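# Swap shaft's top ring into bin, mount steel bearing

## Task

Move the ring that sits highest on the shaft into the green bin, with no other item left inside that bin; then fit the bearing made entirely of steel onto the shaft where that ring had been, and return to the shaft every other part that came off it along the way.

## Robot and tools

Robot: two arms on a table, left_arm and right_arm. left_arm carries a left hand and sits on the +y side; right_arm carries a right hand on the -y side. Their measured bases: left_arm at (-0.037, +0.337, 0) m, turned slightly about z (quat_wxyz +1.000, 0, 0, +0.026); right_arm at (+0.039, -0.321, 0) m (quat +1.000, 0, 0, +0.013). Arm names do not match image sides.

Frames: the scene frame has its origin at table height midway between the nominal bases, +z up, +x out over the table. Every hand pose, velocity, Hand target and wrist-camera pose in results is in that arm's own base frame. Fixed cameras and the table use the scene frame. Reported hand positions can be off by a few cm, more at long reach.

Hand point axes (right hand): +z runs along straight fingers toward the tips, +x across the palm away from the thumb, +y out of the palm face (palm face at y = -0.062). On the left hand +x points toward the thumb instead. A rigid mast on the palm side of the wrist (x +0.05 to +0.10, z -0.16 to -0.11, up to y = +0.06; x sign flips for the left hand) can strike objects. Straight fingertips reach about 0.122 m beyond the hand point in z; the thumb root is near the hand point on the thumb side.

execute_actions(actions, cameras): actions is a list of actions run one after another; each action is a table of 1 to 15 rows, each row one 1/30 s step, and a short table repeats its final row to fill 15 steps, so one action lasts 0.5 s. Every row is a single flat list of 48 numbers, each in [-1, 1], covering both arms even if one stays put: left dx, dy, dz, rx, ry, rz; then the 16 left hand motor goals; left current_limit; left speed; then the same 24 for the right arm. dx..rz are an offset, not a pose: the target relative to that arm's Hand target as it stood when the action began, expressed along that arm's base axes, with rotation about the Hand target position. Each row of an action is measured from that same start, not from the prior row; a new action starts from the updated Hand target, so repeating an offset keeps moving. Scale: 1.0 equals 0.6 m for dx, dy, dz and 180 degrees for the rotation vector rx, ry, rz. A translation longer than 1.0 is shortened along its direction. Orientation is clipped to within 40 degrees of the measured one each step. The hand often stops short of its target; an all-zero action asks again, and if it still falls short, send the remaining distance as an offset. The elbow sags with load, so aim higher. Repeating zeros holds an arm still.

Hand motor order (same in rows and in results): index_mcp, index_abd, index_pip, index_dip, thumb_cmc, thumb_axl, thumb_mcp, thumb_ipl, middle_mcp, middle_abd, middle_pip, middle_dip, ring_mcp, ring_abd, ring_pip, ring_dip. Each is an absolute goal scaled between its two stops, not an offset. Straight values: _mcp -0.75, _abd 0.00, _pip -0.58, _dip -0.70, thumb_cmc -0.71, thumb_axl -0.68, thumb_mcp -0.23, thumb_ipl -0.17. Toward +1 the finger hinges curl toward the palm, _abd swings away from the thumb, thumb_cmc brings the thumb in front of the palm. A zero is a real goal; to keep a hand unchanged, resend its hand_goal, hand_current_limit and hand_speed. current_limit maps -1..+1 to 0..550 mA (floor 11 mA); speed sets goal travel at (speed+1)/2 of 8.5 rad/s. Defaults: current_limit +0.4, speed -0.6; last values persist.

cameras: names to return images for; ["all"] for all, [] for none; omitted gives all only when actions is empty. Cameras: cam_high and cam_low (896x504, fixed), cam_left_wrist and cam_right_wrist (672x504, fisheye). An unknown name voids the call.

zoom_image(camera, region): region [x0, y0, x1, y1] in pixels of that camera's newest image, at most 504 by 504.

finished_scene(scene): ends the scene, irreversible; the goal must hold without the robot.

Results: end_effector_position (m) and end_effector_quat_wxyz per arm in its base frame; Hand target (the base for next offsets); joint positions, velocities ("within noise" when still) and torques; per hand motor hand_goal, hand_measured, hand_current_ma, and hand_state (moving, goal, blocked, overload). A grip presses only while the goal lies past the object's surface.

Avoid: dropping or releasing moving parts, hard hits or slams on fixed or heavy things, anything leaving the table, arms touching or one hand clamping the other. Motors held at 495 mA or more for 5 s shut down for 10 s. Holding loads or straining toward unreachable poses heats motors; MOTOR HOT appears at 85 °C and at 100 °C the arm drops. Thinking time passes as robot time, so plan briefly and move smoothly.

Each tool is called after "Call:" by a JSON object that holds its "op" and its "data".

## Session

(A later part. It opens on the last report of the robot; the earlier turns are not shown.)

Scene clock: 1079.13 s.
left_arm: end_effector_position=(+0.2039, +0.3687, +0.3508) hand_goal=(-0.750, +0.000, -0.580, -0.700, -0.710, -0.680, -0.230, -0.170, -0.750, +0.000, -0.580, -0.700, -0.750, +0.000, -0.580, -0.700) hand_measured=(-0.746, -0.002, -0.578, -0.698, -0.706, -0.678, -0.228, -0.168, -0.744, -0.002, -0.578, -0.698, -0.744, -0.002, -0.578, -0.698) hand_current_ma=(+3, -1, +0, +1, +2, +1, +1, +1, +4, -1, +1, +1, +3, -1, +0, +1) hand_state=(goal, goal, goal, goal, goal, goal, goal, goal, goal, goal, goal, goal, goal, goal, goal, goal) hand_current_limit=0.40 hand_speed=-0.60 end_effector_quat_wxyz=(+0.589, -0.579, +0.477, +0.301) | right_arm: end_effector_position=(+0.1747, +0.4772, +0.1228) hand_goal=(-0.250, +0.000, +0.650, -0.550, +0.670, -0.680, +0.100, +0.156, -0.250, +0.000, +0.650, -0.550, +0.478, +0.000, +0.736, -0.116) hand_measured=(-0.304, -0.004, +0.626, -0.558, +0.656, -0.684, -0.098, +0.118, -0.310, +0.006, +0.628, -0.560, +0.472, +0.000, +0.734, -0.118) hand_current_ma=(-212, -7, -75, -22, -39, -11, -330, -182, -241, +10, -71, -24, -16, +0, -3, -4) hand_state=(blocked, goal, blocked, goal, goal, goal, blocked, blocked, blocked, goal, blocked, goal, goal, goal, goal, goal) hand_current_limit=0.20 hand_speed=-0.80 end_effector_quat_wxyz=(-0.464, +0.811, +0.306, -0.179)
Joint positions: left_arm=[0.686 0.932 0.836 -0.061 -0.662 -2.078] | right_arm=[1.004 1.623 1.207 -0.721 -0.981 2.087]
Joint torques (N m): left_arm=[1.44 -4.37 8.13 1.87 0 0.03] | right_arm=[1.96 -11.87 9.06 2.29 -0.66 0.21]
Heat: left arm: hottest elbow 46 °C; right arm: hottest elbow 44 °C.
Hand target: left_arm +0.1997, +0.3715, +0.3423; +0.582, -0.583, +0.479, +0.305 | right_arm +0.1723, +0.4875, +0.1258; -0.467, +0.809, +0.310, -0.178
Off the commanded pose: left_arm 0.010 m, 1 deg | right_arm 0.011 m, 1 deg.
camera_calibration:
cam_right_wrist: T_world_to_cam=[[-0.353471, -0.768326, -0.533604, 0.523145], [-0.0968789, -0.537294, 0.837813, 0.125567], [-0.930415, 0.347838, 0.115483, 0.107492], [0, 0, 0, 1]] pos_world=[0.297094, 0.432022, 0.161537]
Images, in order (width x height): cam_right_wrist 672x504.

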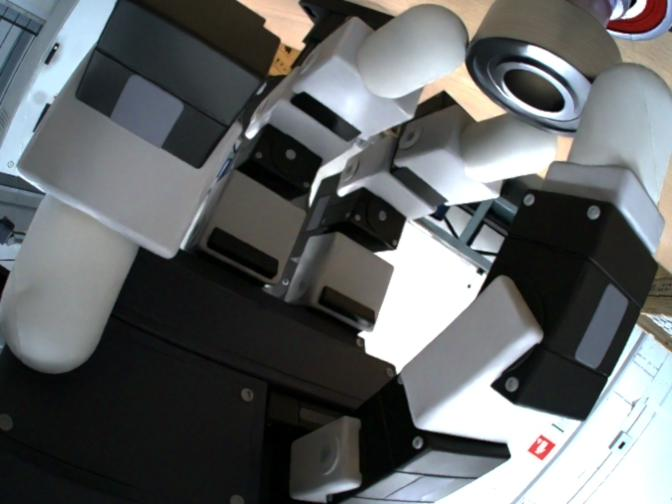

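Call:
{"op": "execute_actions", "data": {"actions": [[[0,0,0,0,0,0,-0.75,0,-0.58,-0.7,-0.71,-0.68,-0.23,-0.17,-0.75,0,-0.58,-0.7,-0.75,0,-0.58,-0.7,0.4,-0.6,0,-0.005,-0.018,0,0,0,-0.25,0,0.65,-0.55,0.67,-0.68,0.1,0.157,-0.25,0,0.65,-0.55,0.479,0,0.737,-0.116,0.2,-0.8]]], "cameras": ["cam_right_wrist"]}}

Call:
{"op": "zoom_image", "data": {"camera": "cam_right_wrist", "region": [380, 0, 672, 160]}}

Scene clock: 1093.67 s.
left_arm: end_effector_position=(+0.2039, +0.3687, +0.3508) hand_goal=(-0.750, +0.000, -0.580, -0.700, -0.710, -0.680, -0.230, -0.170, -0.750, +0.000, -0.580, -0.700, -0.750, +0.000, -0.580, -0.700) hand_measured=(-0.746, -0.002, -0.578, -0.698, -0.706, -0.678, -0.228, -0.168, -0.744, -0.002, -0.578, -0.698, -0.744, -0.002, -0.578, -0.698) hand_current_ma=(+3, -1, +0, +1, +2, +1, +1, +1, +4, -1, +1, +1, +3, -1, +0, +1) hand_state=(goal, goal, goal, goal, goal, goal, goal, goal, goal, goal, goal, goal, goal, goal, goal, goal) hand_current_limit=0.40 hand_speed=-0.60 end_effector_quat_wxyz=(+0.589, -0.579, +0.477, +0.301) | right_arm: end_effector_position=(+0.1761, +0.4793, +0.1190) hand_goal=(-0.250, +0.000, +0.650, -0.550, +0.670, -0.680, +0.100, +0.156, -0.250, +0.000, +0.650, -0.550, +0.478, +0.000, +0.736, -0.116) hand_measured=(-0.304, -0.004, +0.626, -0.558, +0.656, -0.684, -0.098, +0.118, -0.310, +0.006, +0.628, -0.560, +0.472, +0.000, +0.734, -0.118) hand_current_ma=(-212, -7, -74, -21, -39, -11, -330, -182, -241, +10, -71, -24, -16, +0, -3, -4) hand_state=(blocked, goal, blocked, goal, goal, goal, blocked, blocked, blocked, goal, blocked, goal, goal, goal, goal, goal) hand_current_limit=0.20 hand_speed=-0.80 end_effector_quat_wxyz=(-0.468, +0.810, +0.309, -0.175)
Joint positions: left_arm=[0.686 0.932 0.836 -0.061 -0.662 -2.078] | right_arm=[1.004 1.627 1.199 -0.697 -0.981 2.087]
Joint torques (N m): left_arm=[1.32 -4.42 8.13 1.88 -0.01 0.03] | right_arm=[1.67 -11.63 7.94 2.33 -0.7 0.15]
Heat: left arm: hottest elbow 46 °C; right arm: hottest elbow 44 °C.
Hand target: left_arm +0.1997, +0.3715, +0.3423; +0.582, -0.583, +0.479, +0.305 | right_arm +0.1723, +0.4845, +0.1150; -0.467, +0.809, +0.310, -0.178
Off the commanded pose: left_arm 0.010 m, 1 deg | right_arm 0.008 m, 0 deg.
camera_calibration:
cam_right_wrist: T_world_to_cam=[[-0.349932, -0.762454, -0.544254, 0.521014], [-0.102617, -0.546291, 0.831286, 0.136168], [-0.931138, 0.346743, 0.112924, 0.109332], [0, 0, 0, 1]] pos_world=[0.298096, 0.433726, 0.158023]
Images, in order (width x height): cam_right_wrist 672x504.

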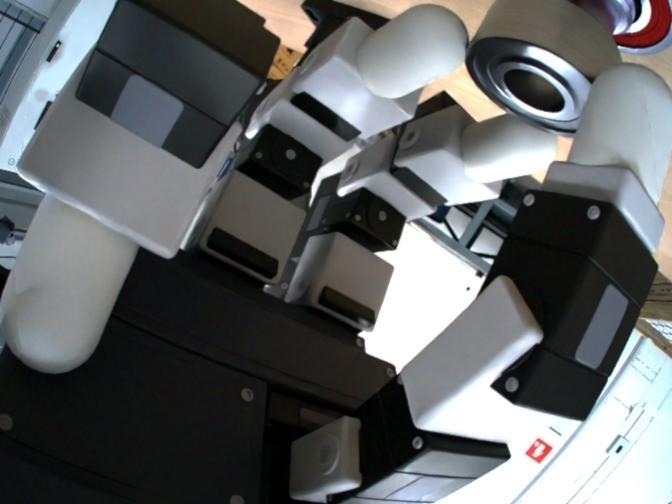

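Scaled by 1.726 from the camera's 672x504 image, which has a finer 960x720 frame.

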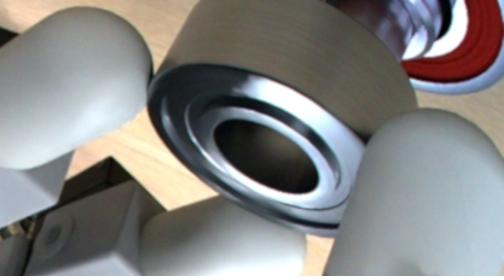

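Call:
{"op": "execute_actions", "data": {"actions": [[[0,0,0,0,0,0,-0.75,0,-0.58,-0.7,-0.71,-0.68,-0.23,-0.17,-0.75,0,-0.58,-0.7,-0.75,0,-0.58,-0.7,0.4,-0.6,-0.004,-0.014,-0.002,0,0,0,-0.25,0,0.65,-0.55,0.67,-0.68,0.1,0.157,-0.25,0,0.65,-0.55,0.479,0,0.737,-0.116,0.2,-0.8]]], "cameras": ["cam_right_wrist"]}}

Call:
{"op": "zoom_image", "data": {"camera": "cam_right_wrist", "region": [380, 0, 672, 160]}}

Scene clock: 1105.60 s.
left_arm: end_effector_position=(+0.2039, +0.3687, +0.3508) hand_goal=(-0.750, +0.000, -0.580, -0.700, -0.710, -0.680, -0.230, -0.170, -0.750, +0.000, -0.580, -0.700, -0.750, +0.000, -0.580, -0.700) hand_measured=(-0.746, -0.002, -0.578, -0.698, -0.706, -0.678, -0.228, -0.168, -0.744, -0.002, -0.578, -0.698, -0.744, -0.002, -0.578, -0.698) hand_current_ma=(+3, -1, +0, +1, +2, +1, +1, +1, +4, -1, +1, +1, +3, -1, +0, +1) hand_state=(goal, goal, goal, goal, goal, goal, goal, goal, goal, goal, goal, goal, goal, goal, goal, goal) hand_current_limit=0.40 hand_speed=-0.60 end_effector_quat_wxyz=(+0.589, -0.579, +0.477, +0.301) | right_arm: end_effector_position=(+0.1756, +0.4789, +0.1182) hand_goal=(-0.250, +0.000, +0.650, -0.550, +0.670, -0.680, +0.100, +0.156, -0.250, +0.000, +0.650, -0.550, +0.478, +0.000, +0.736, -0.116) hand_measured=(-0.304, -0.004, +0.634, -0.554, +0.660, -0.684, -0.100, +0.118, -0.310, +0.006, +0.628, -0.560, +0.472, +0.000, +0.734, -0.118) hand_current_ma=(-208, -7, -47, -8, -27, -11, -330, -182, -241, +10, -71, -24, -16, +0, -3, -4) hand_state=(blocked, goal, goal, goal, goal, goal, blocked, blocked, blocked, goal, blocked, goal, goal, goal, goal, goal) hand_current_limit=0.20 hand_speed=-0.80 end_effector_quat_wxyz=(-0.470, +0.808, +0.310, -0.173)
Joint positions: left_arm=[0.686 0.932 0.836 -0.061 -0.662 -2.078] | right_arm=[1.004 1.622 1.191 -0.685 -0.982 2.087]
Joint torques (N m): left_arm=[1.44 -4.37 8.13 1.88 0 0.03] | right_arm=[1.2 -12.69 6.75 1.85 -0.73 0.07]
Heat: left arm: hottest elbow 46 °C; right arm: hottest elbow 42 °C.
Hand target: left_arm +0.1997, +0.3715, +0.3423; +0.582, -0.583, +0.479, +0.305 | right_arm +0.1699, +0.4762, +0.1138; -0.467, +0.809, +0.310, -0.178
Off the commanded pose: left_arm 0.010 m, 1 deg | right_arm 0.008 m, 1 deg.
camera_calibration:
cam_right_wrist: T_world_to_cam=[[-0.34786, -0.758789, -0.550665, 0.518727], [-0.105002, -0.552121, 0.827126, 0.140214], [-0.931648, 0.345545, 0.112387, 0.109945], [0, 0, 0, 1]] pos_world=[0.297598, 0.433029, 0.157314]
Images, in order (width x height): cam_right_wrist 672x504.

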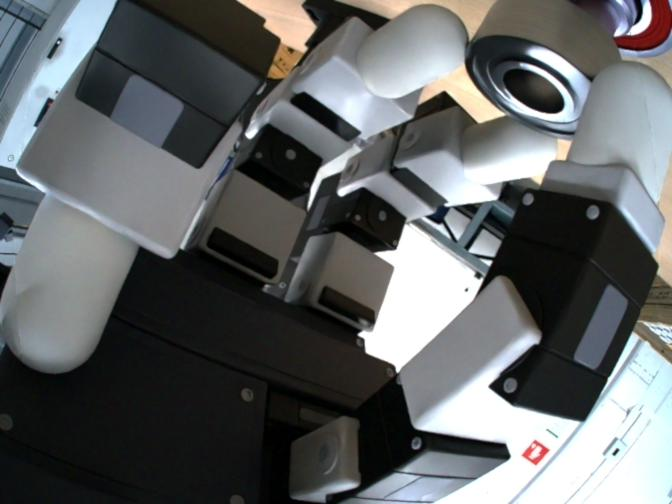

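Scaled by 1.726 from the camera's 672x504 image, which has a finer 960x720 frame.

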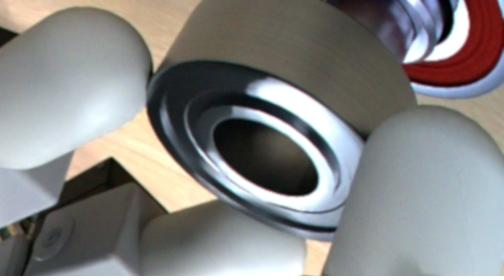

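Call:
{"op": "execute_actions", "data": {"actions": [[[0,0,0,0,0,0,-0.75,0,-0.58,-0.7,-0.71,-0.68,-0.23,-0.17,-0.75,0,-0.58,-0.7,-0.75,0,-0.58,-0.7,0.4,-0.6,0,0,0.045,0,0,0,-0.25,0,0.65,-0.55,0.67,-0.68,0.1,0.157,-0.25,0,0.65,-0.55,0.479,0,0.737,-0.116,0.2,-0.8]]], "cameras": ["cam_right_wrist"]}}

Call:
{"op": "zoom_image", "data": {"camera": "cam_right_wrist", "region": [380, 0, 672, 160]}}

Scene clock: 1114.57 s.
left_arm: end_effector_position=(+0.2039, +0.3687, +0.3508) hand_goal=(-0.750, +0.000, -0.580, -0.700, -0.710, -0.680, -0.230, -0.170, -0.750, +0.000, -0.580, -0.700, -0.750, +0.000, -0.580, -0.700) hand_measured=(-0.746, -0.002, -0.578, -0.698, -0.706, -0.678, -0.228, -0.168, -0.744, -0.002, -0.578, -0.698, -0.744, -0.002, -0.578, -0.698) hand_current_ma=(+3, -1, +0, +1, +2, +1, +1, +1, +4, -1, +1, +1, +3, -1, +0, +1) hand_state=(goal, goal, goal, goal, goal, goal, goal, goal, goal, goal, goal, goal, goal, goal, goal, goal) hand_current_limit=0.40 hand_speed=-0.60 end_effector_quat_wxyz=(+0.589, -0.579, +0.477, +0.301) | right_arm: end_effector_position=(+0.1688, +0.4682, +0.1215) hand_goal=(-0.250, +0.000, +0.650, -0.550, +0.670, -0.680, +0.100, +0.156, -0.250, +0.000, +0.650, -0.550, +0.478, +0.000, +0.736, -0.116) hand_measured=(-0.304, -0.004, +0.630, -0.556, +0.660, -0.684, -0.100, +0.118, -0.310, +0.006, +0.628, -0.560, +0.472, +0.000, +0.734, -0.118) hand_current_ma=(-208, -7, -58, -15, -30, -11, -330, -182, -241, +10, -71, -24, -16, +0, -3, -4) hand_state=(blocked, goal, goal, goal, goal, goal, blocked, blocked, blocked, goal, blocked, goal, goal, goal, goal, goal) hand_current_limit=0.20 hand_speed=-0.80 end_effector_quat_wxyz=(-0.458, +0.815, +0.301, -0.188)
Joint positions: left_arm=[0.686 0.932 0.836 -0.061 -0.662 -2.078] | right_arm=[1.004 1.611 1.191 -0.741 -0.982 2.087]
Joint torques (N m): left_arm=[1.38 -4.42 8.13 1.87 0 0.03] | right_arm=[1.26 -13.98 9.68 1.18 -0.75 0.09]
Heat: left arm: hottest elbow 46 °C; right arm: hottest elbow 42 °C.
Hand target: left_arm +0.1997, +0.3715, +0.3423; +0.582, -0.583, +0.479, +0.305 | right_arm +0.1699, +0.4762, +0.1409; -0.467, +0.809, +0.310, -0.178
Off the commanded pose: left_arm 0.010 m, 1 deg | right_arm 0.021 m, 2 deg.
camera_calibration:
cam_right_wrist: T_world_to_cam=[[-0.360655, -0.779005, -0.512912, 0.517093], [-0.0847651, -0.520271, 0.849784, 0.109799], [-0.92884, 0.349956, 0.121606, 0.103236], [0, 0, 0, 1]] pos_world=[0.291689, 0.423815, 0.159364]
Images, in order (width x height): cam_right_wrist 672x504.

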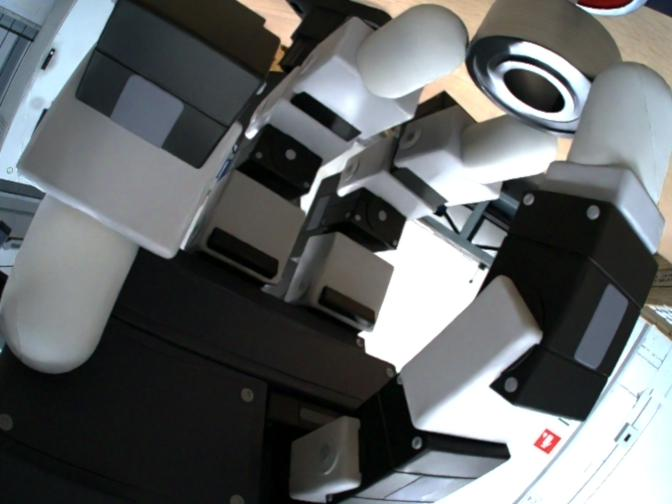

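Scaled by 1.726 from the camera's 672x504 image, which has a finer 960x720 frame.

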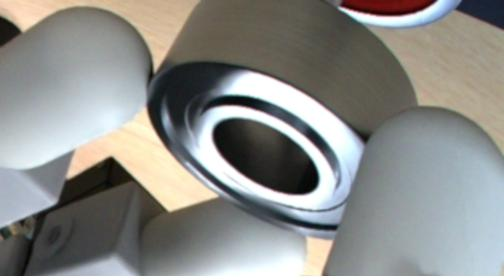

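Call:
{"op": "execute_actions", "data": {"actions": [[[0,0,0,0,0,0,-0.75,0,-0.58,-0.7,-0.71,-0.68,-0.23,-0.17,-0.75,0,-0.58,-0.7,-0.75,0,-0.58,-0.7,0.4,-0.6,0,0,0.08,0,0,0,-0.25,0,0.65,-0.55,0.67,-0.68,0.1,0.157,-0.25,0,0.65,-0.55,0.479,0,0.737,-0.116,0.2,-0.8]],[[0,0,0,0,0,0,-0.75,0,-0.58,-0.7,-0.71,-0.68,-0.23,-0.17,-0.75,0,-0.58,-0.7,-0.75,0,-0.58,-0.7,0.4,-0.6,0.004,0.004,-0.09,0,0,0,-0.25,0,0.65,-0.55,0.67,-0.68,0.1,0.157,-0.25,0,0.65,-0.55,0.479,0,0.737,-0.116,0.2,-0.8]]], "cameras": ["cam_right_wrist"]}}

Call:
{"op": "zoom_image", "data": {"camera": "cam_right_wrist", "region": [380, 0, 672, 160]}}

Scene clock: 1132.90 s.
left_arm: end_effector_position=(+0.2039, +0.3687, +0.3508) hand_goal=(-0.750, +0.000, -0.580, -0.700, -0.710, -0.680, -0.230, -0.170, -0.750, +0.000, -0.580, -0.700, -0.750, +0.000, -0.580, -0.700) hand_measured=(-0.746, -0.002, -0.578, -0.698, -0.706, -0.678, -0.228, -0.168, -0.744, -0.002, -0.578, -0.698, -0.744, -0.002, -0.578, -0.698) hand_current_ma=(+3, -1, +0, +1, +2, +1, +1, +1, +4, -1, +1, +1, +3, -1, +0, +1) hand_state=(goal, goal, goal, goal, goal, goal, goal, goal, goal, goal, goal, goal, goal, goal, goal, goal) hand_current_limit=0.40 hand_speed=-0.60 end_effector_quat_wxyz=(+0.589, -0.579, +0.477, +0.301) | right_arm: end_effector_position=(+0.1709, +0.4715, +0.1304) hand_goal=(-0.250, +0.000, +0.650, -0.550, +0.670, -0.680, +0.100, +0.156, -0.250, +0.000, +0.650, -0.550, +0.478, +0.000, +0.736, -0.116) hand_measured=(-0.304, -0.004, +0.630, -0.556, +0.658, -0.684, -0.100, +0.118, -0.310, +0.006, +0.628, -0.560, +0.472, +0.000, +0.734, -0.118) hand_current_ma=(-208, -8, -60, -16, -32, -11, -330, -182, -241, +10, -71, -24, -16, +0, -3, -4) hand_state=(blocked, goal, goal, goal, goal, goal, blocked, blocked, blocked, goal, blocked, goal, goal, goal, goal, goal) hand_current_limit=0.20 hand_speed=-0.80 end_effector_quat_wxyz=(-0.461, +0.813, +0.303, -0.185)
Joint positions: left_arm=[0.686 0.932 0.836 -0.061 -0.662 -2.078] | right_arm=[1.004 1.606 1.209 -0.754 -0.982 2.087]
Joint torques (N m): left_arm=[1.44 -4.42 8.13 1.87 0 0.03] | right_arm=[1.08 -12.22 8.55 2.22 -0.77 0.06]
Heat: left arm: hottest elbow 46 °C; right arm: hottest elbow 42 °C.
Hand target: left_arm +0.1997, +0.3715, +0.3423; +0.582, -0.583, +0.479, +0.305 | right_arm +0.1723, +0.4785, +0.1348; -0.467, +0.809, +0.310, -0.178
Off the commanded pose: left_arm 0.010 m, 1 deg | right_arm 0.008 m, 1 deg.
camera_calibration:
cam_right_wrist: T_world_to_cam=[[-0.357922, -0.77467, -0.521323, 0.523596], [-0.0892159, -0.527385, 0.84493, 0.108875], [-0.92948, 0.348929, 0.11965, 0.10379], [0, 0, 0, 1]] pos_world=[0.293591, 0.426818, 0.168553]
Images, in order (width x height): cam_right_wrist 672x504.

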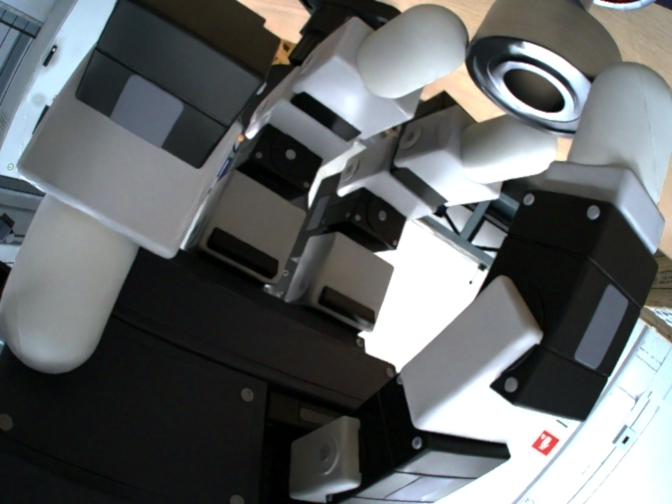

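Scaled by 1.726 from the camera's 672x504 image, which has a finer 960x720 frame.

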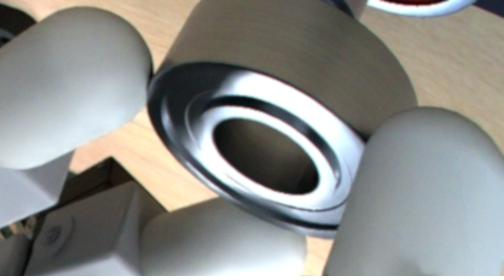

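Call:
{"op": "execute_actions", "data": {"actions": [[[0,0,0,0,0,0,-0.75,0,-0.58,-0.7,-0.71,-0.68,-0.23,-0.17,-0.75,0,-0.58,-0.7,-0.75,0,-0.58,-0.7,0.4,-0.6,0,0,-0.025,0,0,0,-0.25,0,0.65,-0.55,0.67,-0.68,0.1,0.157,-0.25,0,0.65,-0.55,0.479,0,0.737,-0.116,0.2,-0.8]]], "cameras": ["cam_right_wrist"]}}

Call:
{"op": "zoom_image", "data": {"camera": "cam_right_wrist", "region": [380, 0, 672, 160]}}

Scene clock: 1141.33 s.
left_arm: end_effector_position=(+0.2039, +0.3687, +0.3508) hand_goal=(-0.750, +0.000, -0.580, -0.700, -0.710, -0.680, -0.230, -0.170, -0.750, +0.000, -0.580, -0.700, -0.750, +0.000, -0.580, -0.700) hand_measured=(-0.746, -0.002, -0.578, -0.698, -0.706, -0.678, -0.228, -0.168, -0.744, -0.002, -0.578, -0.698, -0.744, -0.002, -0.578, -0.698) hand_current_ma=(+3, -1, +0, +1, +2, +1, +1, +1, +4, -1, +1, +1, +3, -1, +0, +1) hand_state=(goal, goal, goal, goal, goal, goal, goal, goal, goal, goal, goal, goal, goal, goal, goal, goal) hand_current_limit=0.40 hand_speed=-0.60 end_effector_quat_wxyz=(+0.589, -0.579, +0.477, +0.301) | right_arm: end_effector_position=(+0.1720, +0.4732, +0.1215) hand_goal=(-0.250, +0.000, +0.650, -0.550, +0.670, -0.680, +0.100, +0.156, -0.250, +0.000, +0.650, -0.550, +0.478, +0.000, +0.736, -0.116) hand_measured=(-0.304, -0.004, +0.630, -0.556, +0.658, -0.684, -0.100, +0.118, -0.310, +0.006, +0.628, -0.560, +0.472, +0.000, +0.734, -0.118) hand_current_ma=(-208, -8, -60, -16, -32, -11, -330, -182, -241, +10, -71, -24, -16, +0, -3, -4) hand_state=(blocked, goal, goal, goal, goal, goal, blocked, blocked, blocked, goal, blocked, goal, goal, goal, goal, goal) hand_current_limit=0.20 hand_speed=-0.80 end_effector_quat_wxyz=(-0.464, +0.811, +0.306, -0.180)
Joint positions: left_arm=[0.686 0.932 0.836 -0.061 -0.662 -2.078] | right_arm=[1.004 1.613 1.191 -0.716 -0.982 2.087]
Joint torques (N m): left_arm=[1.38 -4.37 8.13 1.89 0 0.03] | right_arm=[1.14 -11.81 8.12 2.33 -0.76 0.06]
Heat: left arm: hottest elbow 46 °C; right arm: hottest elbow 42 °C.
Hand target: left_arm +0.1997, +0.3715, +0.3423; +0.582, -0.583, +0.479, +0.305 | right_arm +0.1723, +0.4785, +0.1199; -0.467, +0.809, +0.310, -0.178
Off the commanded pose: left_arm 0.010 m, 1 deg | right_arm 0.006 m, 1 deg.
camera_calibration:
cam_right_wrist: T_world_to_cam=[[-0.354015, -0.768585, -0.53287, 0.51847], [-0.0954359, -0.537106, 0.838099, 0.123862], [-0.930358, 0.347554, 0.116793, 0.106439], [0, 0, 0, 1]] pos_world=[0.294394, 0.428022, 0.160038]
Images, in order (width x height): cam_right_wrist 672x504.

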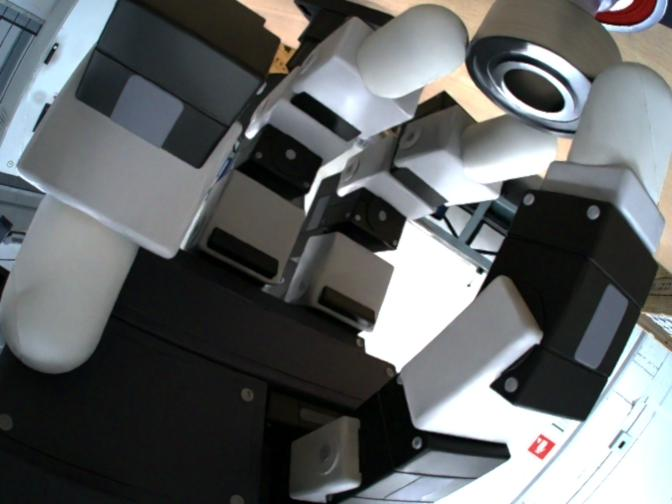

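Scaled by 1.726 from the camera's 672x504 image, which has a finer 960x720 frame.

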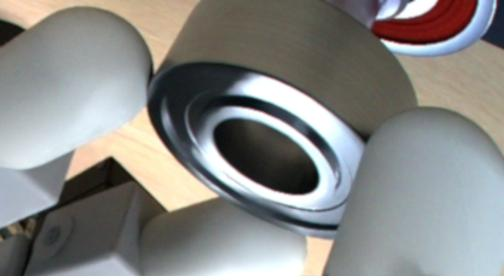

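Call:
{"op": "execute_actions", "data": {"actions": [[[0,0,0,0,0,0,-0.75,0,-0.58,-0.7,-0.71,-0.68,-0.23,-0.17,-0.75,0,-0.58,-0.7,-0.75,0,-0.58,-0.7,0.4,-0.6,0.007,0,-0.008,0,0,0,-0.25,0,0.65,-0.55,0.67,-0.68,0.1,0.157,-0.25,0,0.65,-0.55,0.479,0,0.737,-0.116,0.2,-0.8]]], "cameras": ["cam_right_wrist"]}}

Call:
{"op": "zoom_image", "data": {"camera": "cam_right_wrist", "region": [380, 0, 672, 160]}}

Scene clock: 1156.47 s.
left_arm: end_effector_position=(+0.2039, +0.3687, +0.3508) hand_goal=(-0.750, +0.000, -0.580, -0.700, -0.710, -0.680, -0.230, -0.170, -0.750, +0.000, -0.580, -0.700, -0.750, +0.000, -0.580, -0.700) hand_measured=(-0.746, -0.002, -0.578, -0.698, -0.706, -0.678, -0.228, -0.168, -0.744, -0.002, -0.578, -0.698, -0.744, -0.002, -0.578, -0.698) hand_current_ma=(+3, -1, +0, +1, +2, +1, +1, +1, +4, -1, +1, +1, +3, -1, +0, +1) hand_state=(goal, goal, goal, goal, goal, goal, goal, goal, goal, goal, goal, goal, goal, goal, goal, goal) hand_current_limit=0.40 hand_speed=-0.60 end_effector_quat_wxyz=(+0.589, -0.579, +0.477, +0.301) | right_arm: end_effector_position=(+0.1719, +0.4732, +0.1175) hand_goal=(-0.250, +0.000, +0.650, -0.550, +0.670, -0.680, +0.100, +0.156, -0.250, +0.000, +0.650, -0.550, +0.478, +0.000, +0.736, -0.116) hand_measured=(-0.304, -0.004, +0.630, -0.556, +0.656, -0.684, -0.100, +0.118, -0.310, +0.006, +0.628, -0.558, +0.472, +0.000, +0.734, -0.118) hand_current_ma=(-208, -8, -62, -17, -37, -12, -330, -182, -237, +10, -64, -20, -16, +0, -3, -4) hand_state=(blocked, goal, blocked, goal, goal, goal, blocked, blocked, blocked, goal, blocked, goal, goal, goal, goal, goal) hand_current_limit=0.20 hand_speed=-0.80 end_effector_quat_wxyz=(-0.462, +0.812, +0.304, -0.183)
Joint positions: left_arm=[0.686 0.932 0.836 -0.061 -0.662 -2.078] | right_arm=[1.004 1.622 1.191 -0.715 -0.983 2.087]
Joint torques (N m): left_arm=[1.38 -4.42 8.13 1.88 0 0.03] | right_arm=[0.44 -11.52 8.24 2.26 -0.84 -0.05]
Heat: left arm: hottest elbow 46 °C; right arm: hottest elbow 41 °C.
Hand target: left_arm +0.1997, +0.3715, +0.3423; +0.582, -0.583, +0.479, +0.305 | right_arm +0.1765, +0.4786, +0.1150; -0.467, +0.809, +0.310, -0.178
Off the commanded pose: left_arm 0.010 m, 1 deg | right_arm 0.007 m, 1 deg.
camera_calibration:
cam_right_wrist: T_world_to_cam=[[-0.356489, -0.772225, -0.525913, 0.517676], [-0.0909729, -0.53153, 0.84214, 0.123433], [-0.92986, 0.348058, 0.119233, 0.106163], [0, 0, 0, 1]] pos_world=[0.294492, 0.42842, 0.155646]
Images, in order (width x height): cam_right_wrist 672x504.

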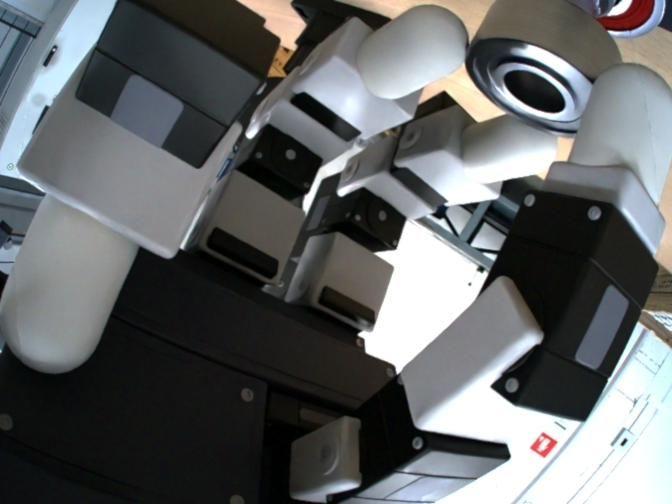

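Scaled by 1.726 from the camera's 672x504 image, which has a finer 960x720 frame.

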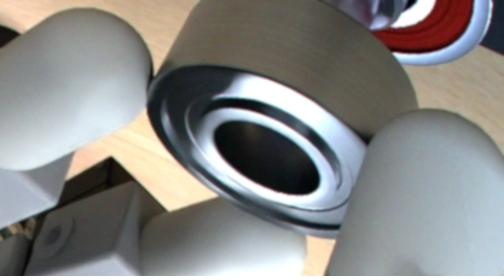

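Call:
{"op": "execute_actions", "data": {"actions": [[[0,0,0,0,0,0,-0.75,0,-0.58,-0.7,-0.71,-0.68,-0.23,-0.17,-0.75,0,-0.58,-0.7,-0.75,0,-0.58,-0.7,0.4,-0.6,0.002,0.008,0.002,0,0,0,-0.25,0,0.65,-0.55,0.67,-0.68,0.1,0.157,-0.25,0,0.65,-0.55,0.479,0,0.737,-0.116,0.2,-0.8]]]}}

Scene clock: 1212.50 s.
left_arm: end_effector_position=(+0.2039, +0.3687, +0.3508) hand_goal=(-0.750, +0.000, -0.580, -0.700, -0.710, -0.680, -0.230, -0.170, -0.750, +0.000, -0.580, -0.700, -0.750, +0.000, -0.580, -0.700) hand_measured=(-0.746, -0.002, -0.578, -0.698, -0.706, -0.678, -0.228, -0.168, -0.744, -0.002, -0.578, -0.698, -0.744, -0.002, -0.578, -0.698) hand_current_ma=(+3, -1, +0, +1, +2, +1, +1, +1, +4, -1, +1, +1, +3, -1, +0, +1) hand_state=(goal, goal, goal, goal, goal, goal, goal, goal, goal, goal, goal, goal, goal, goal, goal, goal) hand_current_limit=0.40 hand_speed=-0.60 end_effector_quat_wxyz=(+0.589, -0.579, +0.477, +0.301) | right_arm: end_effector_position=(+0.1718, +0.4732, +0.1173) hand_goal=(-0.250, +0.000, +0.650, -0.550, +0.670, -0.680, +0.100, +0.156, -0.250, +0.000, +0.650, -0.550, +0.478, +0.000, +0.736, -0.116) hand_measured=(-0.304, -0.004, +0.630, -0.556, +0.656, -0.684, -0.100, +0.118, -0.310, +0.006, +0.630, -0.556, +0.472, +0.000, +0.734, -0.118) hand_current_ma=(-208, -8, -62, -17, -39, -12, -330, -182, -235, +10, -63, -17, -16, +0, -3, -4) hand_state=(blocked, goal, blocked, goal, goal, goal, blocked, blocked, blocked, goal, blocked, goal, goal, goal, goal, goal) hand_current_limit=0.20 hand_speed=-0.80 end_effector_quat_wxyz=(-0.462, +0.812, +0.304, -0.183)
Joint positions: left_arm=[0.686 0.932 0.836 -0.061 -0.662 -2.078] | right_arm=[1.004 1.622 1.191 -0.715 -0.983 2.087]
Joint torques (N m): left_arm=[1.38 -4.42 8.14 1.88 0 0.03] | right_arm=[0.67 -10.87 9.29 2.22 -0.79 0]
Heat: left arm: hottest elbow 47 °C; right arm: hottest elbow 41 °C.
Hand target: left_arm +0.1997, +0.3715, +0.3423; +0.582, -0.583, +0.479, +0.305 | right_arm +0.1777, +0.4834, +0.1162; -0.467, +0.809, +0.310, -0.178
Off the commanded pose: left_arm 0.010 m, 1 deg | right_arm 0.012 m, 1 deg.

Call:
{"op": "execute_actions", "data": {"actions": [[[0,0,0,0,0,0,-0.75,0,-0.58,-0.7,-0.71,-0.68,-0.23,-0.17,-0.75,0,-0.58,-0.7,-0.75,0,-0.58,-0.7,0.4,-0.6,0.002,0.008,0.008,0,0,0,-0.25,0,0.65,-0.55,0.67,-0.68,0.1,0.157,-0.25,0,0.65,-0.55,0.479,0,0.737,-0.116,0.2,-0.8]]], "cameras": ["cam_right_wrist"]}}

Call:
{"op": "zoom_image", "data": {"camera": "cam_right_wrist", "region": [380, 0, 672, 160]}}

Scene clock: 1222.40 s.
left_arm: end_effector_position=(+0.2039, +0.3687, +0.3508) hand_goal=(-0.750, +0.000, -0.580, -0.700, -0.710, -0.680, -0.230, -0.170, -0.750, +0.000, -0.580, -0.700, -0.750, +0.000, -0.580, -0.700) hand_measured=(-0.746, -0.002, -0.578, -0.698, -0.706, -0.678, -0.228, -0.168, -0.744, -0.002, -0.578, -0.698, -0.744, -0.002, -0.578, -0.698) hand_current_ma=(+3, -1, +0, +1, +2, +1, +1, +1, +4, -1, +1, +1, +3, -1, +0, +1) hand_state=(goal, goal, goal, goal, goal, goal, goal, goal, goal, goal, goal, goal, goal, goal, goal, goal) hand_current_limit=0.40 hand_speed=-0.60 end_effector_quat_wxyz=(+0.589, -0.579, +0.477, +0.301) | right_arm: end_effector_position=(+0.1722, +0.4737, +0.1121) hand_goal=(-0.250, +0.000, +0.650, -0.550, +0.670, -0.680, +0.100, +0.156, -0.250, +0.000, +0.650, -0.550, +0.478, +0.000, +0.736, -0.116) hand_measured=(-0.250, -0.002, +0.642, -0.554, +0.666, -0.682, +0.098, +0.154, -0.250, +0.004, +0.642, -0.554, +0.472, +0.000, +0.734, -0.118) hand_current_ma=(-1, -5, -20, -8, -7, -8, -7, -9, -1, +6, -18, -8, -16, +0, -3, -4) hand_state=(goal, goal, goal, goal, goal, goal, goal, goal, goal, goal, goal, goal, goal, goal, goal, goal) hand_current_limit=0.20 hand_speed=-0.80 end_effector_quat_wxyz=(-0.459, +0.814, +0.302, -0.187)
Joint positions: left_arm=[0.686 0.932 0.836 -0.061 -0.662 -2.078] | right_arm=[1.004 1.635 1.193 -0.715 -0.983 2.087]
Joint torques (N m): left_arm=[1.38 -4.37 8.14 1.88 0 0.03] | right_arm=[0.97 -11.63 10.59 1.74 -0.75 0.06]
Heat: left arm: hottest elbow 47 °C; right arm: hottest elbow 41 °C.
Hand target: left_arm +0.1997, +0.3715, +0.3423; +0.582, -0.583, +0.479, +0.305 | right_arm +0.1789, +0.4882, +0.1211; -0.467, +0.809, +0.310, -0.178
Off the commanded pose: left_arm 0.010 m, 1 deg | right_arm 0.018 m, 2 deg.
camera_calibration:
cam_right_wrist: T_world_to_cam=[[-0.359265, -0.777076, -0.516799, 0.517012], [-0.0860942, -0.523812, 0.847472, 0.12314], [-0.929256, 0.34896, 0.121286, 0.106154], [0, 0, 0, 1]] pos_world=[0.29499, 0.429216, 0.149958]
Images, in order (width x height): cam_right_wrist 672x504.

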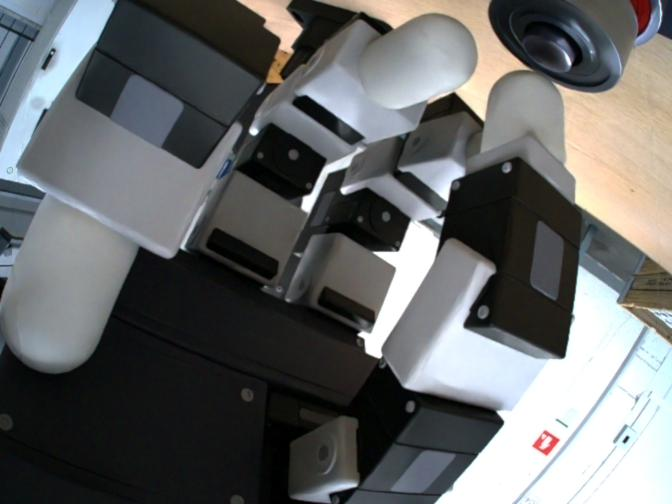

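Scaled by 1.726 from the camera's 672x504 image, which has a finer 960x720 frame.

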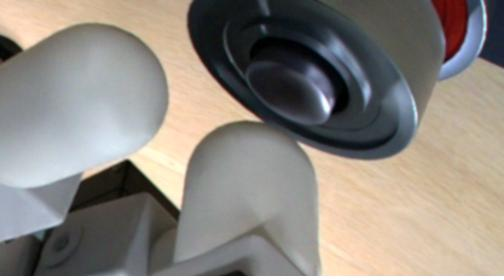

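Call:
{"op": "execute_actions", "data": {"actions": [[[0,0,0,0,0,0,-0.75,0,-0.58,-0.7,-0.71,-0.68,-0.23,-0.17,-0.75,0,-0.58,-0.7,-0.75,0,-0.58,-0.7,0.4,-0.6,-0.01,-0.02,0.1,0,0,0,-0.25,0,0.65,-0.55,0.67,-0.68,0.1,0.157,-0.25,0,0.65,-0.55,0.479,0,0.737,-0.116,0.2,-0.8]]], "cameras": ["cam_right_wrist","cam_high","cam_low"]}}

Call:
{"op": "zoom_image", "data": {"camera": "cam_low", "region": [480, 220, 550, 290]}}

Call:
{"op": "zoom_image", "data": {"camera": "cam_high", "region": [530, 220, 610, 300]}}

Scene clock: 1237.17 s.
left_arm: end_effector_position=(+0.2039, +0.3687, +0.3508) hand_goal=(-0.750, +0.000, -0.580, -0.700, -0.710, -0.680, -0.230, -0.170, -0.750, +0.000, -0.580, -0.700, -0.750, +0.000, -0.580, -0.700) hand_measured=(-0.746, -0.002, -0.578, -0.698, -0.706, -0.678, -0.228, -0.168, -0.744, -0.002, -0.578, -0.698, -0.744, -0.002, -0.578, -0.698) hand_current_ma=(+3, -1, +0, +1, +2, +1, +1, +1, +4, -1, +1, +1, +3, -1, +0, +1) hand_state=(goal, goal, goal, goal, goal, goal, goal, goal, goal, goal, goal, goal, goal, goal, goal, goal) hand_current_limit=0.40 hand_speed=-0.60 end_effector_quat_wxyz=(+0.589, -0.579, +0.477, +0.301) | right_arm: end_effector_position=(+0.1671, +0.4658, +0.1673) hand_goal=(-0.250, +0.000, +0.650, -0.550, +0.670, -0.680, +0.100, +0.156, -0.250, +0.000, +0.650, -0.550, +0.478, +0.000, +0.736, -0.116) hand_measured=(-0.250, -0.002, +0.642, -0.554, +0.668, -0.682, +0.098, +0.154, -0.250, +0.004, +0.644, -0.554, +0.472, +0.000, +0.734, -0.118) hand_current_ma=(-1, -5, -19, -8, -5, -7, -7, -9, -1, +6, -17, -8, -16, +0, -3, -4) hand_state=(goal, goal, goal, goal, goal, goal, goal, goal, goal, goal, goal, goal, goal, goal, goal, goal) hand_current_limit=0.20 hand_speed=-0.80 end_effector_quat_wxyz=(-0.460, +0.814, +0.303, -0.187)
Joint positions: left_arm=[0.686 0.932 0.836 -0.061 -0.662 -2.078] | right_arm=[1.004 1.558 1.255 -0.853 -0.983 2.087]
Joint torques (N m): left_arm=[1.38 -4.31 8.14 1.88 0 0.03] | right_arm=[0.79 -11.75 10.92 1.22 -0.77 0.02]
Heat: left arm: hottest elbow 47 °C; right arm: hottest elbow 41 °C.
Hand target: left_arm +0.1997, +0.3715, +0.3423; +0.582, -0.583, +0.479, +0.305 | right_arm +0.1729, +0.4761, +0.1810; -0.467, +0.809, +0.310, -0.178
Off the commanded pose: left_arm 0.010 m, 1 deg | right_arm 0.018 m, 2 deg.
camera_calibration:
cam_right_wrist: T_world_to_cam=[[-0.359027, -0.776491, -0.517842, 0.537518], [-0.0863493, -0.52482, 0.846822, 0.0723313], [-0.929324, 0.348748, 0.121375, 0.097556], [0, 0, 0, 1]] pos_world=[0.289891, 0.421317, 0.205257]
Images, in order (width x height): cam_high 896x504, cam_low 896x504, cam_right_wrist 672x504.

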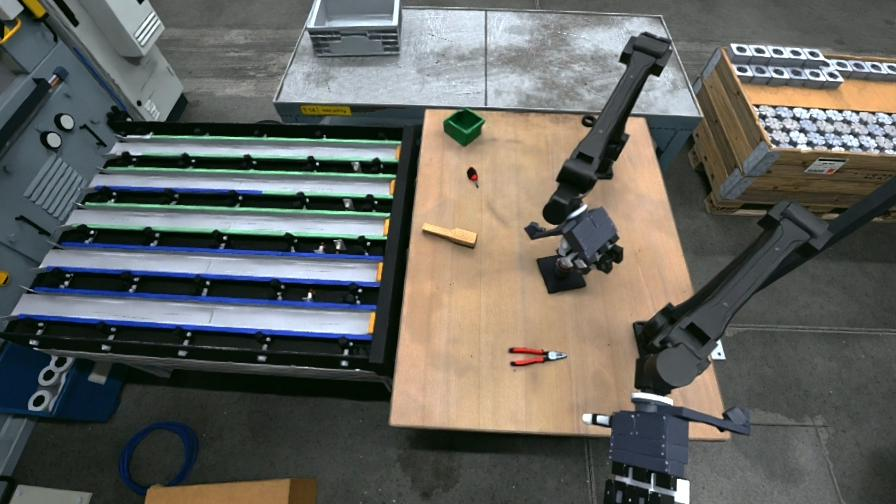

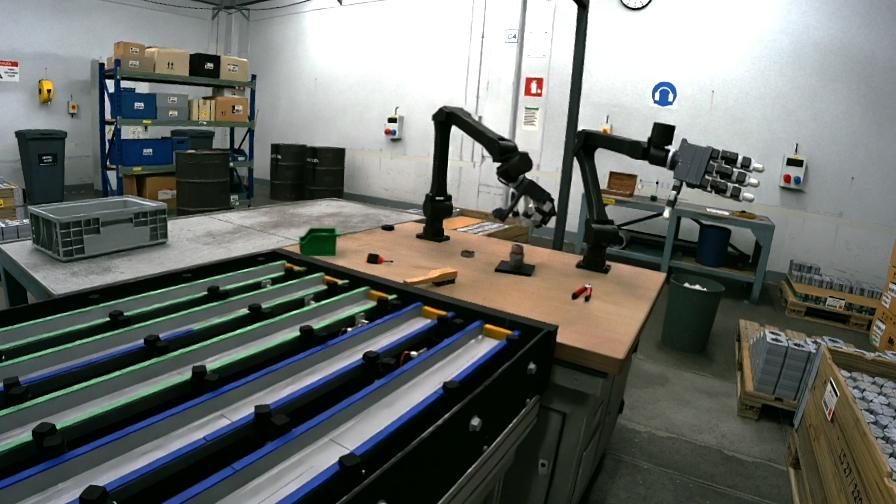

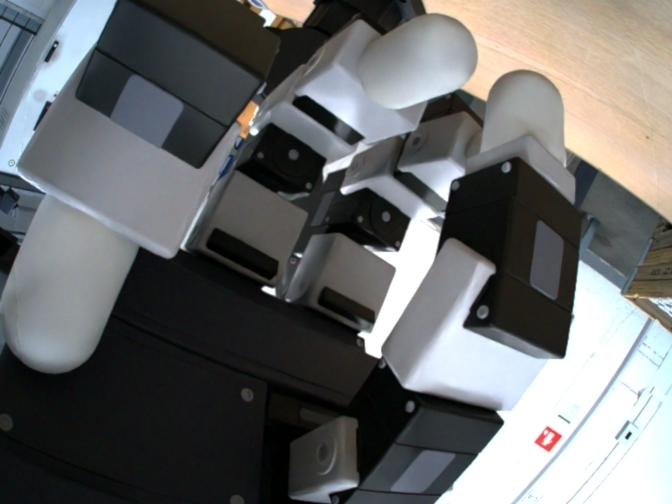

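Scaled by 7.200.

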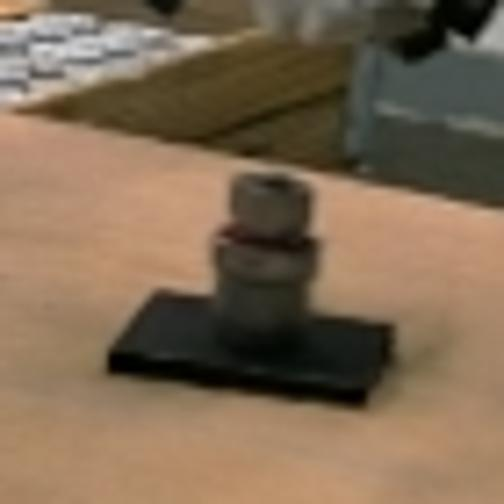

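Scaled by 6.300.

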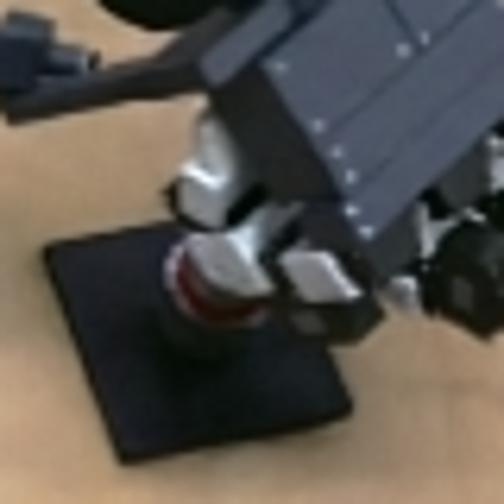

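Call:
{"op": "execute_actions", "data": {"actions": [[[0,0,0,0,0,0,-0.75,0,-0.58,-0.7,-0.71,-0.68,-0.23,-0.17,-0.75,0,-0.58,-0.7,-0.75,0,-0.58,-0.7,0.4,-0.6,0.15,-0.05,0,0,0,0,-0.7,0,0.2,-0.55,0.67,-0.68,-0.26,-0.06,-0.7,0,0.2,-0.55,0.479,0,0.737,-0.116,0.2,-0.5]],[[0,0,0,0,0,0,-0.75,0,-0.58,-0.7,-0.71,-0.68,-0.23,-0.17,-0.75,0,-0.58,-0.7,-0.75,0,-0.58,-0.7,0.4,-0.6,0.12,-0.05,-0.09,0,0,0,-0.7,0,0.2,-0.55,0.67,-0.68,-0.26,-0.06,-0.7,0,0.2,-0.55,0.479,0,0.737,-0.116,0.2,-0.5]]], "cameras": ["cam_right_wrist","cam_high"]}}

Call:
{"op": "zoom_image", "data": {"camera": "cam_high", "region": [530, 220, 610, 300]}}

Scene clock: 1258.97 s.
left_arm: end_effector_position=(+0.2039, +0.3687, +0.3508) hand_goal=(-0.750, +0.000, -0.580, -0.700, -0.710, -0.680, -0.230, -0.170, -0.750, +0.000, -0.580, -0.700, -0.750, +0.000, -0.580, -0.700) hand_measured=(-0.746, -0.002, -0.578, -0.698, -0.706, -0.678, -0.228, -0.168, -0.744, -0.002, -0.578, -0.698, -0.744, -0.002, -0.578, -0.698) hand_current_ma=(+3, -1, +0, +1, +2, +1, +1, +1, +4, -1, +1, +1, +3, -1, +0, +1) hand_state=(goal, goal, goal, goal, goal, goal, goal, goal, goal, goal, goal, goal, goal, goal, goal, goal) hand_current_limit=0.40 hand_speed=-0.60 end_effector_quat_wxyz=(+0.589, -0.579, +0.477, +0.301) | right_arm: end_effector_position=(+0.3271, +0.4042, +0.1161) hand_goal=(-0.700, +0.000, +0.200, -0.550, +0.670, -0.680, -0.260, -0.060, -0.700, +0.000, +0.200, -0.550, +0.478, +0.000, +0.736, -0.116) hand_measured=(-0.688, -0.002, +0.202, -0.552, +0.668, -0.682, -0.256, -0.058, -0.688, +0.002, +0.202, -0.552, +0.472, +0.000, +0.734, -0.118) hand_current_ma=(+37, -4, +6, -6, -4, -7, +13, +6, +34, +5, +5, -6, -16, +0, -3, -4) hand_state=(goal, goal, goal, goal, goal, goal, goal, goal, goal, goal, goal, goal, goal, goal, goal, goal) hand_current_limit=0.20 hand_speed=-0.50 end_effector_quat_wxyz=(-0.462, +0.815, +0.293, -0.188)
Joint positions: left_arm=[0.686 0.932 0.836 -0.061 -0.662 -2.078] | right_arm=[0.685 1.836 1.492 -1.308 -1.043 1.518]
Joint torques (N m): left_arm=[1.38 -4.37 8.14 1.88 0 0.03] | right_arm=[1.38 -14.74 10.22 0.18 -0.9 -0.08]
Heat: left arm: hottest elbow 47 °C; right arm: hottest elbow 41 °C.
Hand target: left_arm +0.1997, +0.3715, +0.3423; +0.582, -0.583, +0.479, +0.305 | right_arm +0.3350, +0.4162, +0.1270; -0.467, +0.809, +0.310, -0.178
Off the commanded pose: left_arm 0.010 m, 1 deg | right_arm 0.018 m, 2 deg.
camera_calibration:
cam_right_wrist: T_world_to_cam=[[-0.376933, -0.771714, -0.512229, 0.523866], [-0.0847984, -0.521945, 0.848753, 0.095365], [-0.922351, 0.363359, 0.131298, 0.264562], [0, 0, 0, 1]] pos_world=[0.449568, 0.35792, 0.152662]
Images, in order (width x height): cam_high 896x504, cam_right_wrist 672x504.

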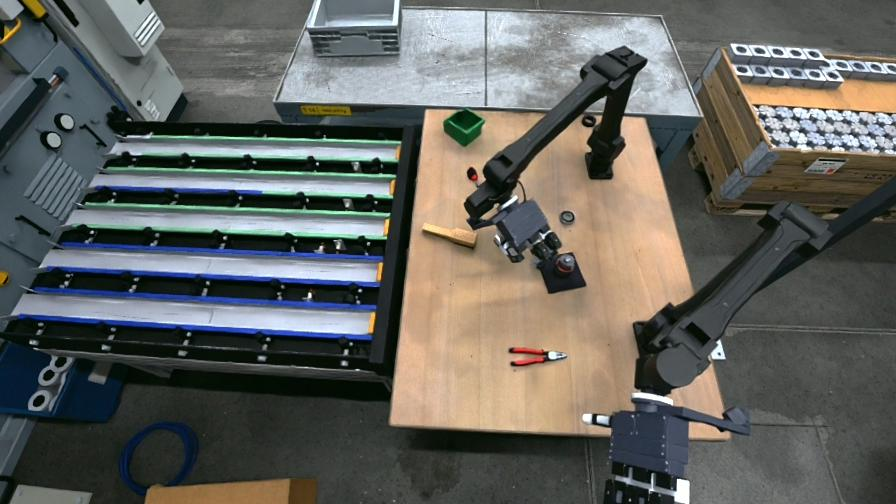

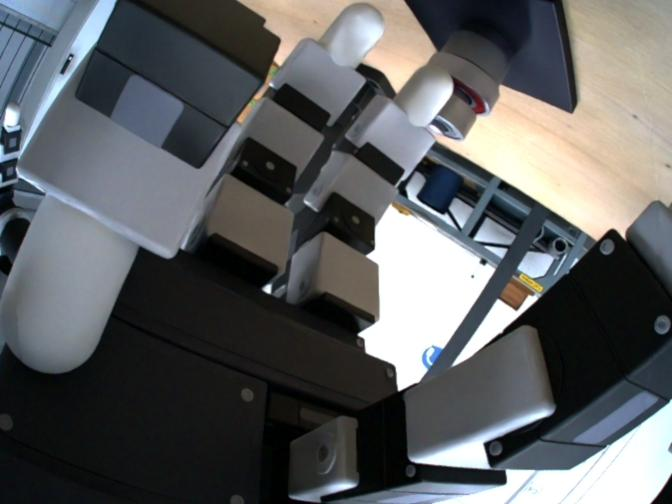

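Scaled by 6.300.

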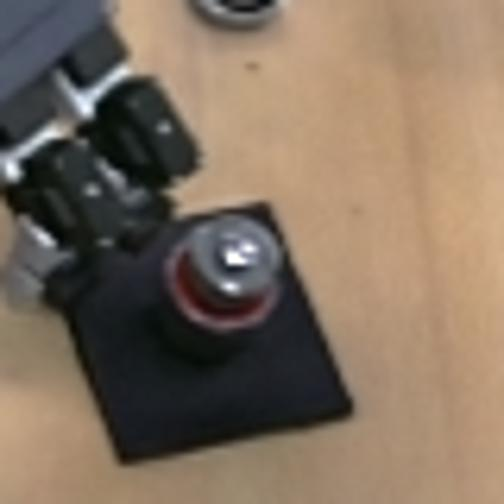

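Call:
{"op": "zoom_image", "data": {"camera": "cam_right_wrist", "region": [410, 10, 530, 150]}}

Call:
{"op": "zoom_image", "data": {"camera": "cam_high", "region": [435, 95, 495, 155]}}

Scaled by 3.600 from the camera's 672x504 image, which has a finer 960x720 frame.

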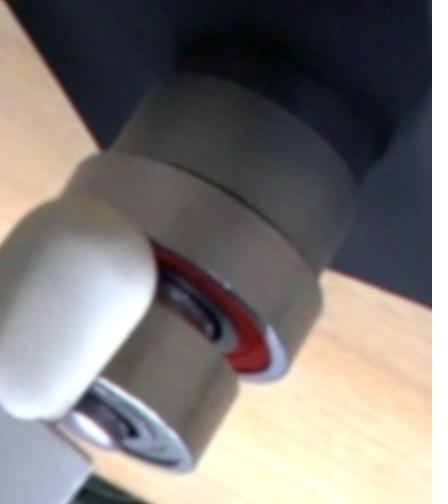

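Scaled by 8.400.

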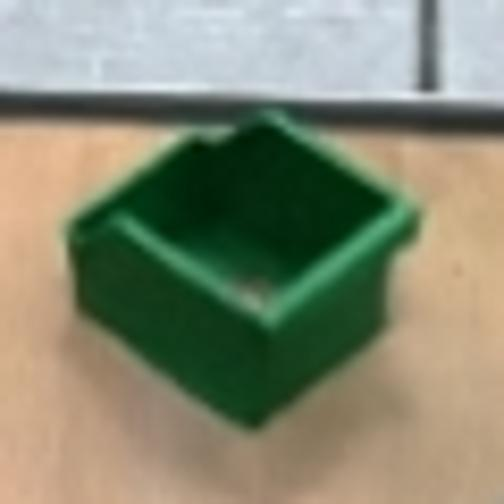

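Call:
{"op": "finished_scene", "data": {"scene": 2}}

The scene is finished: the task was done.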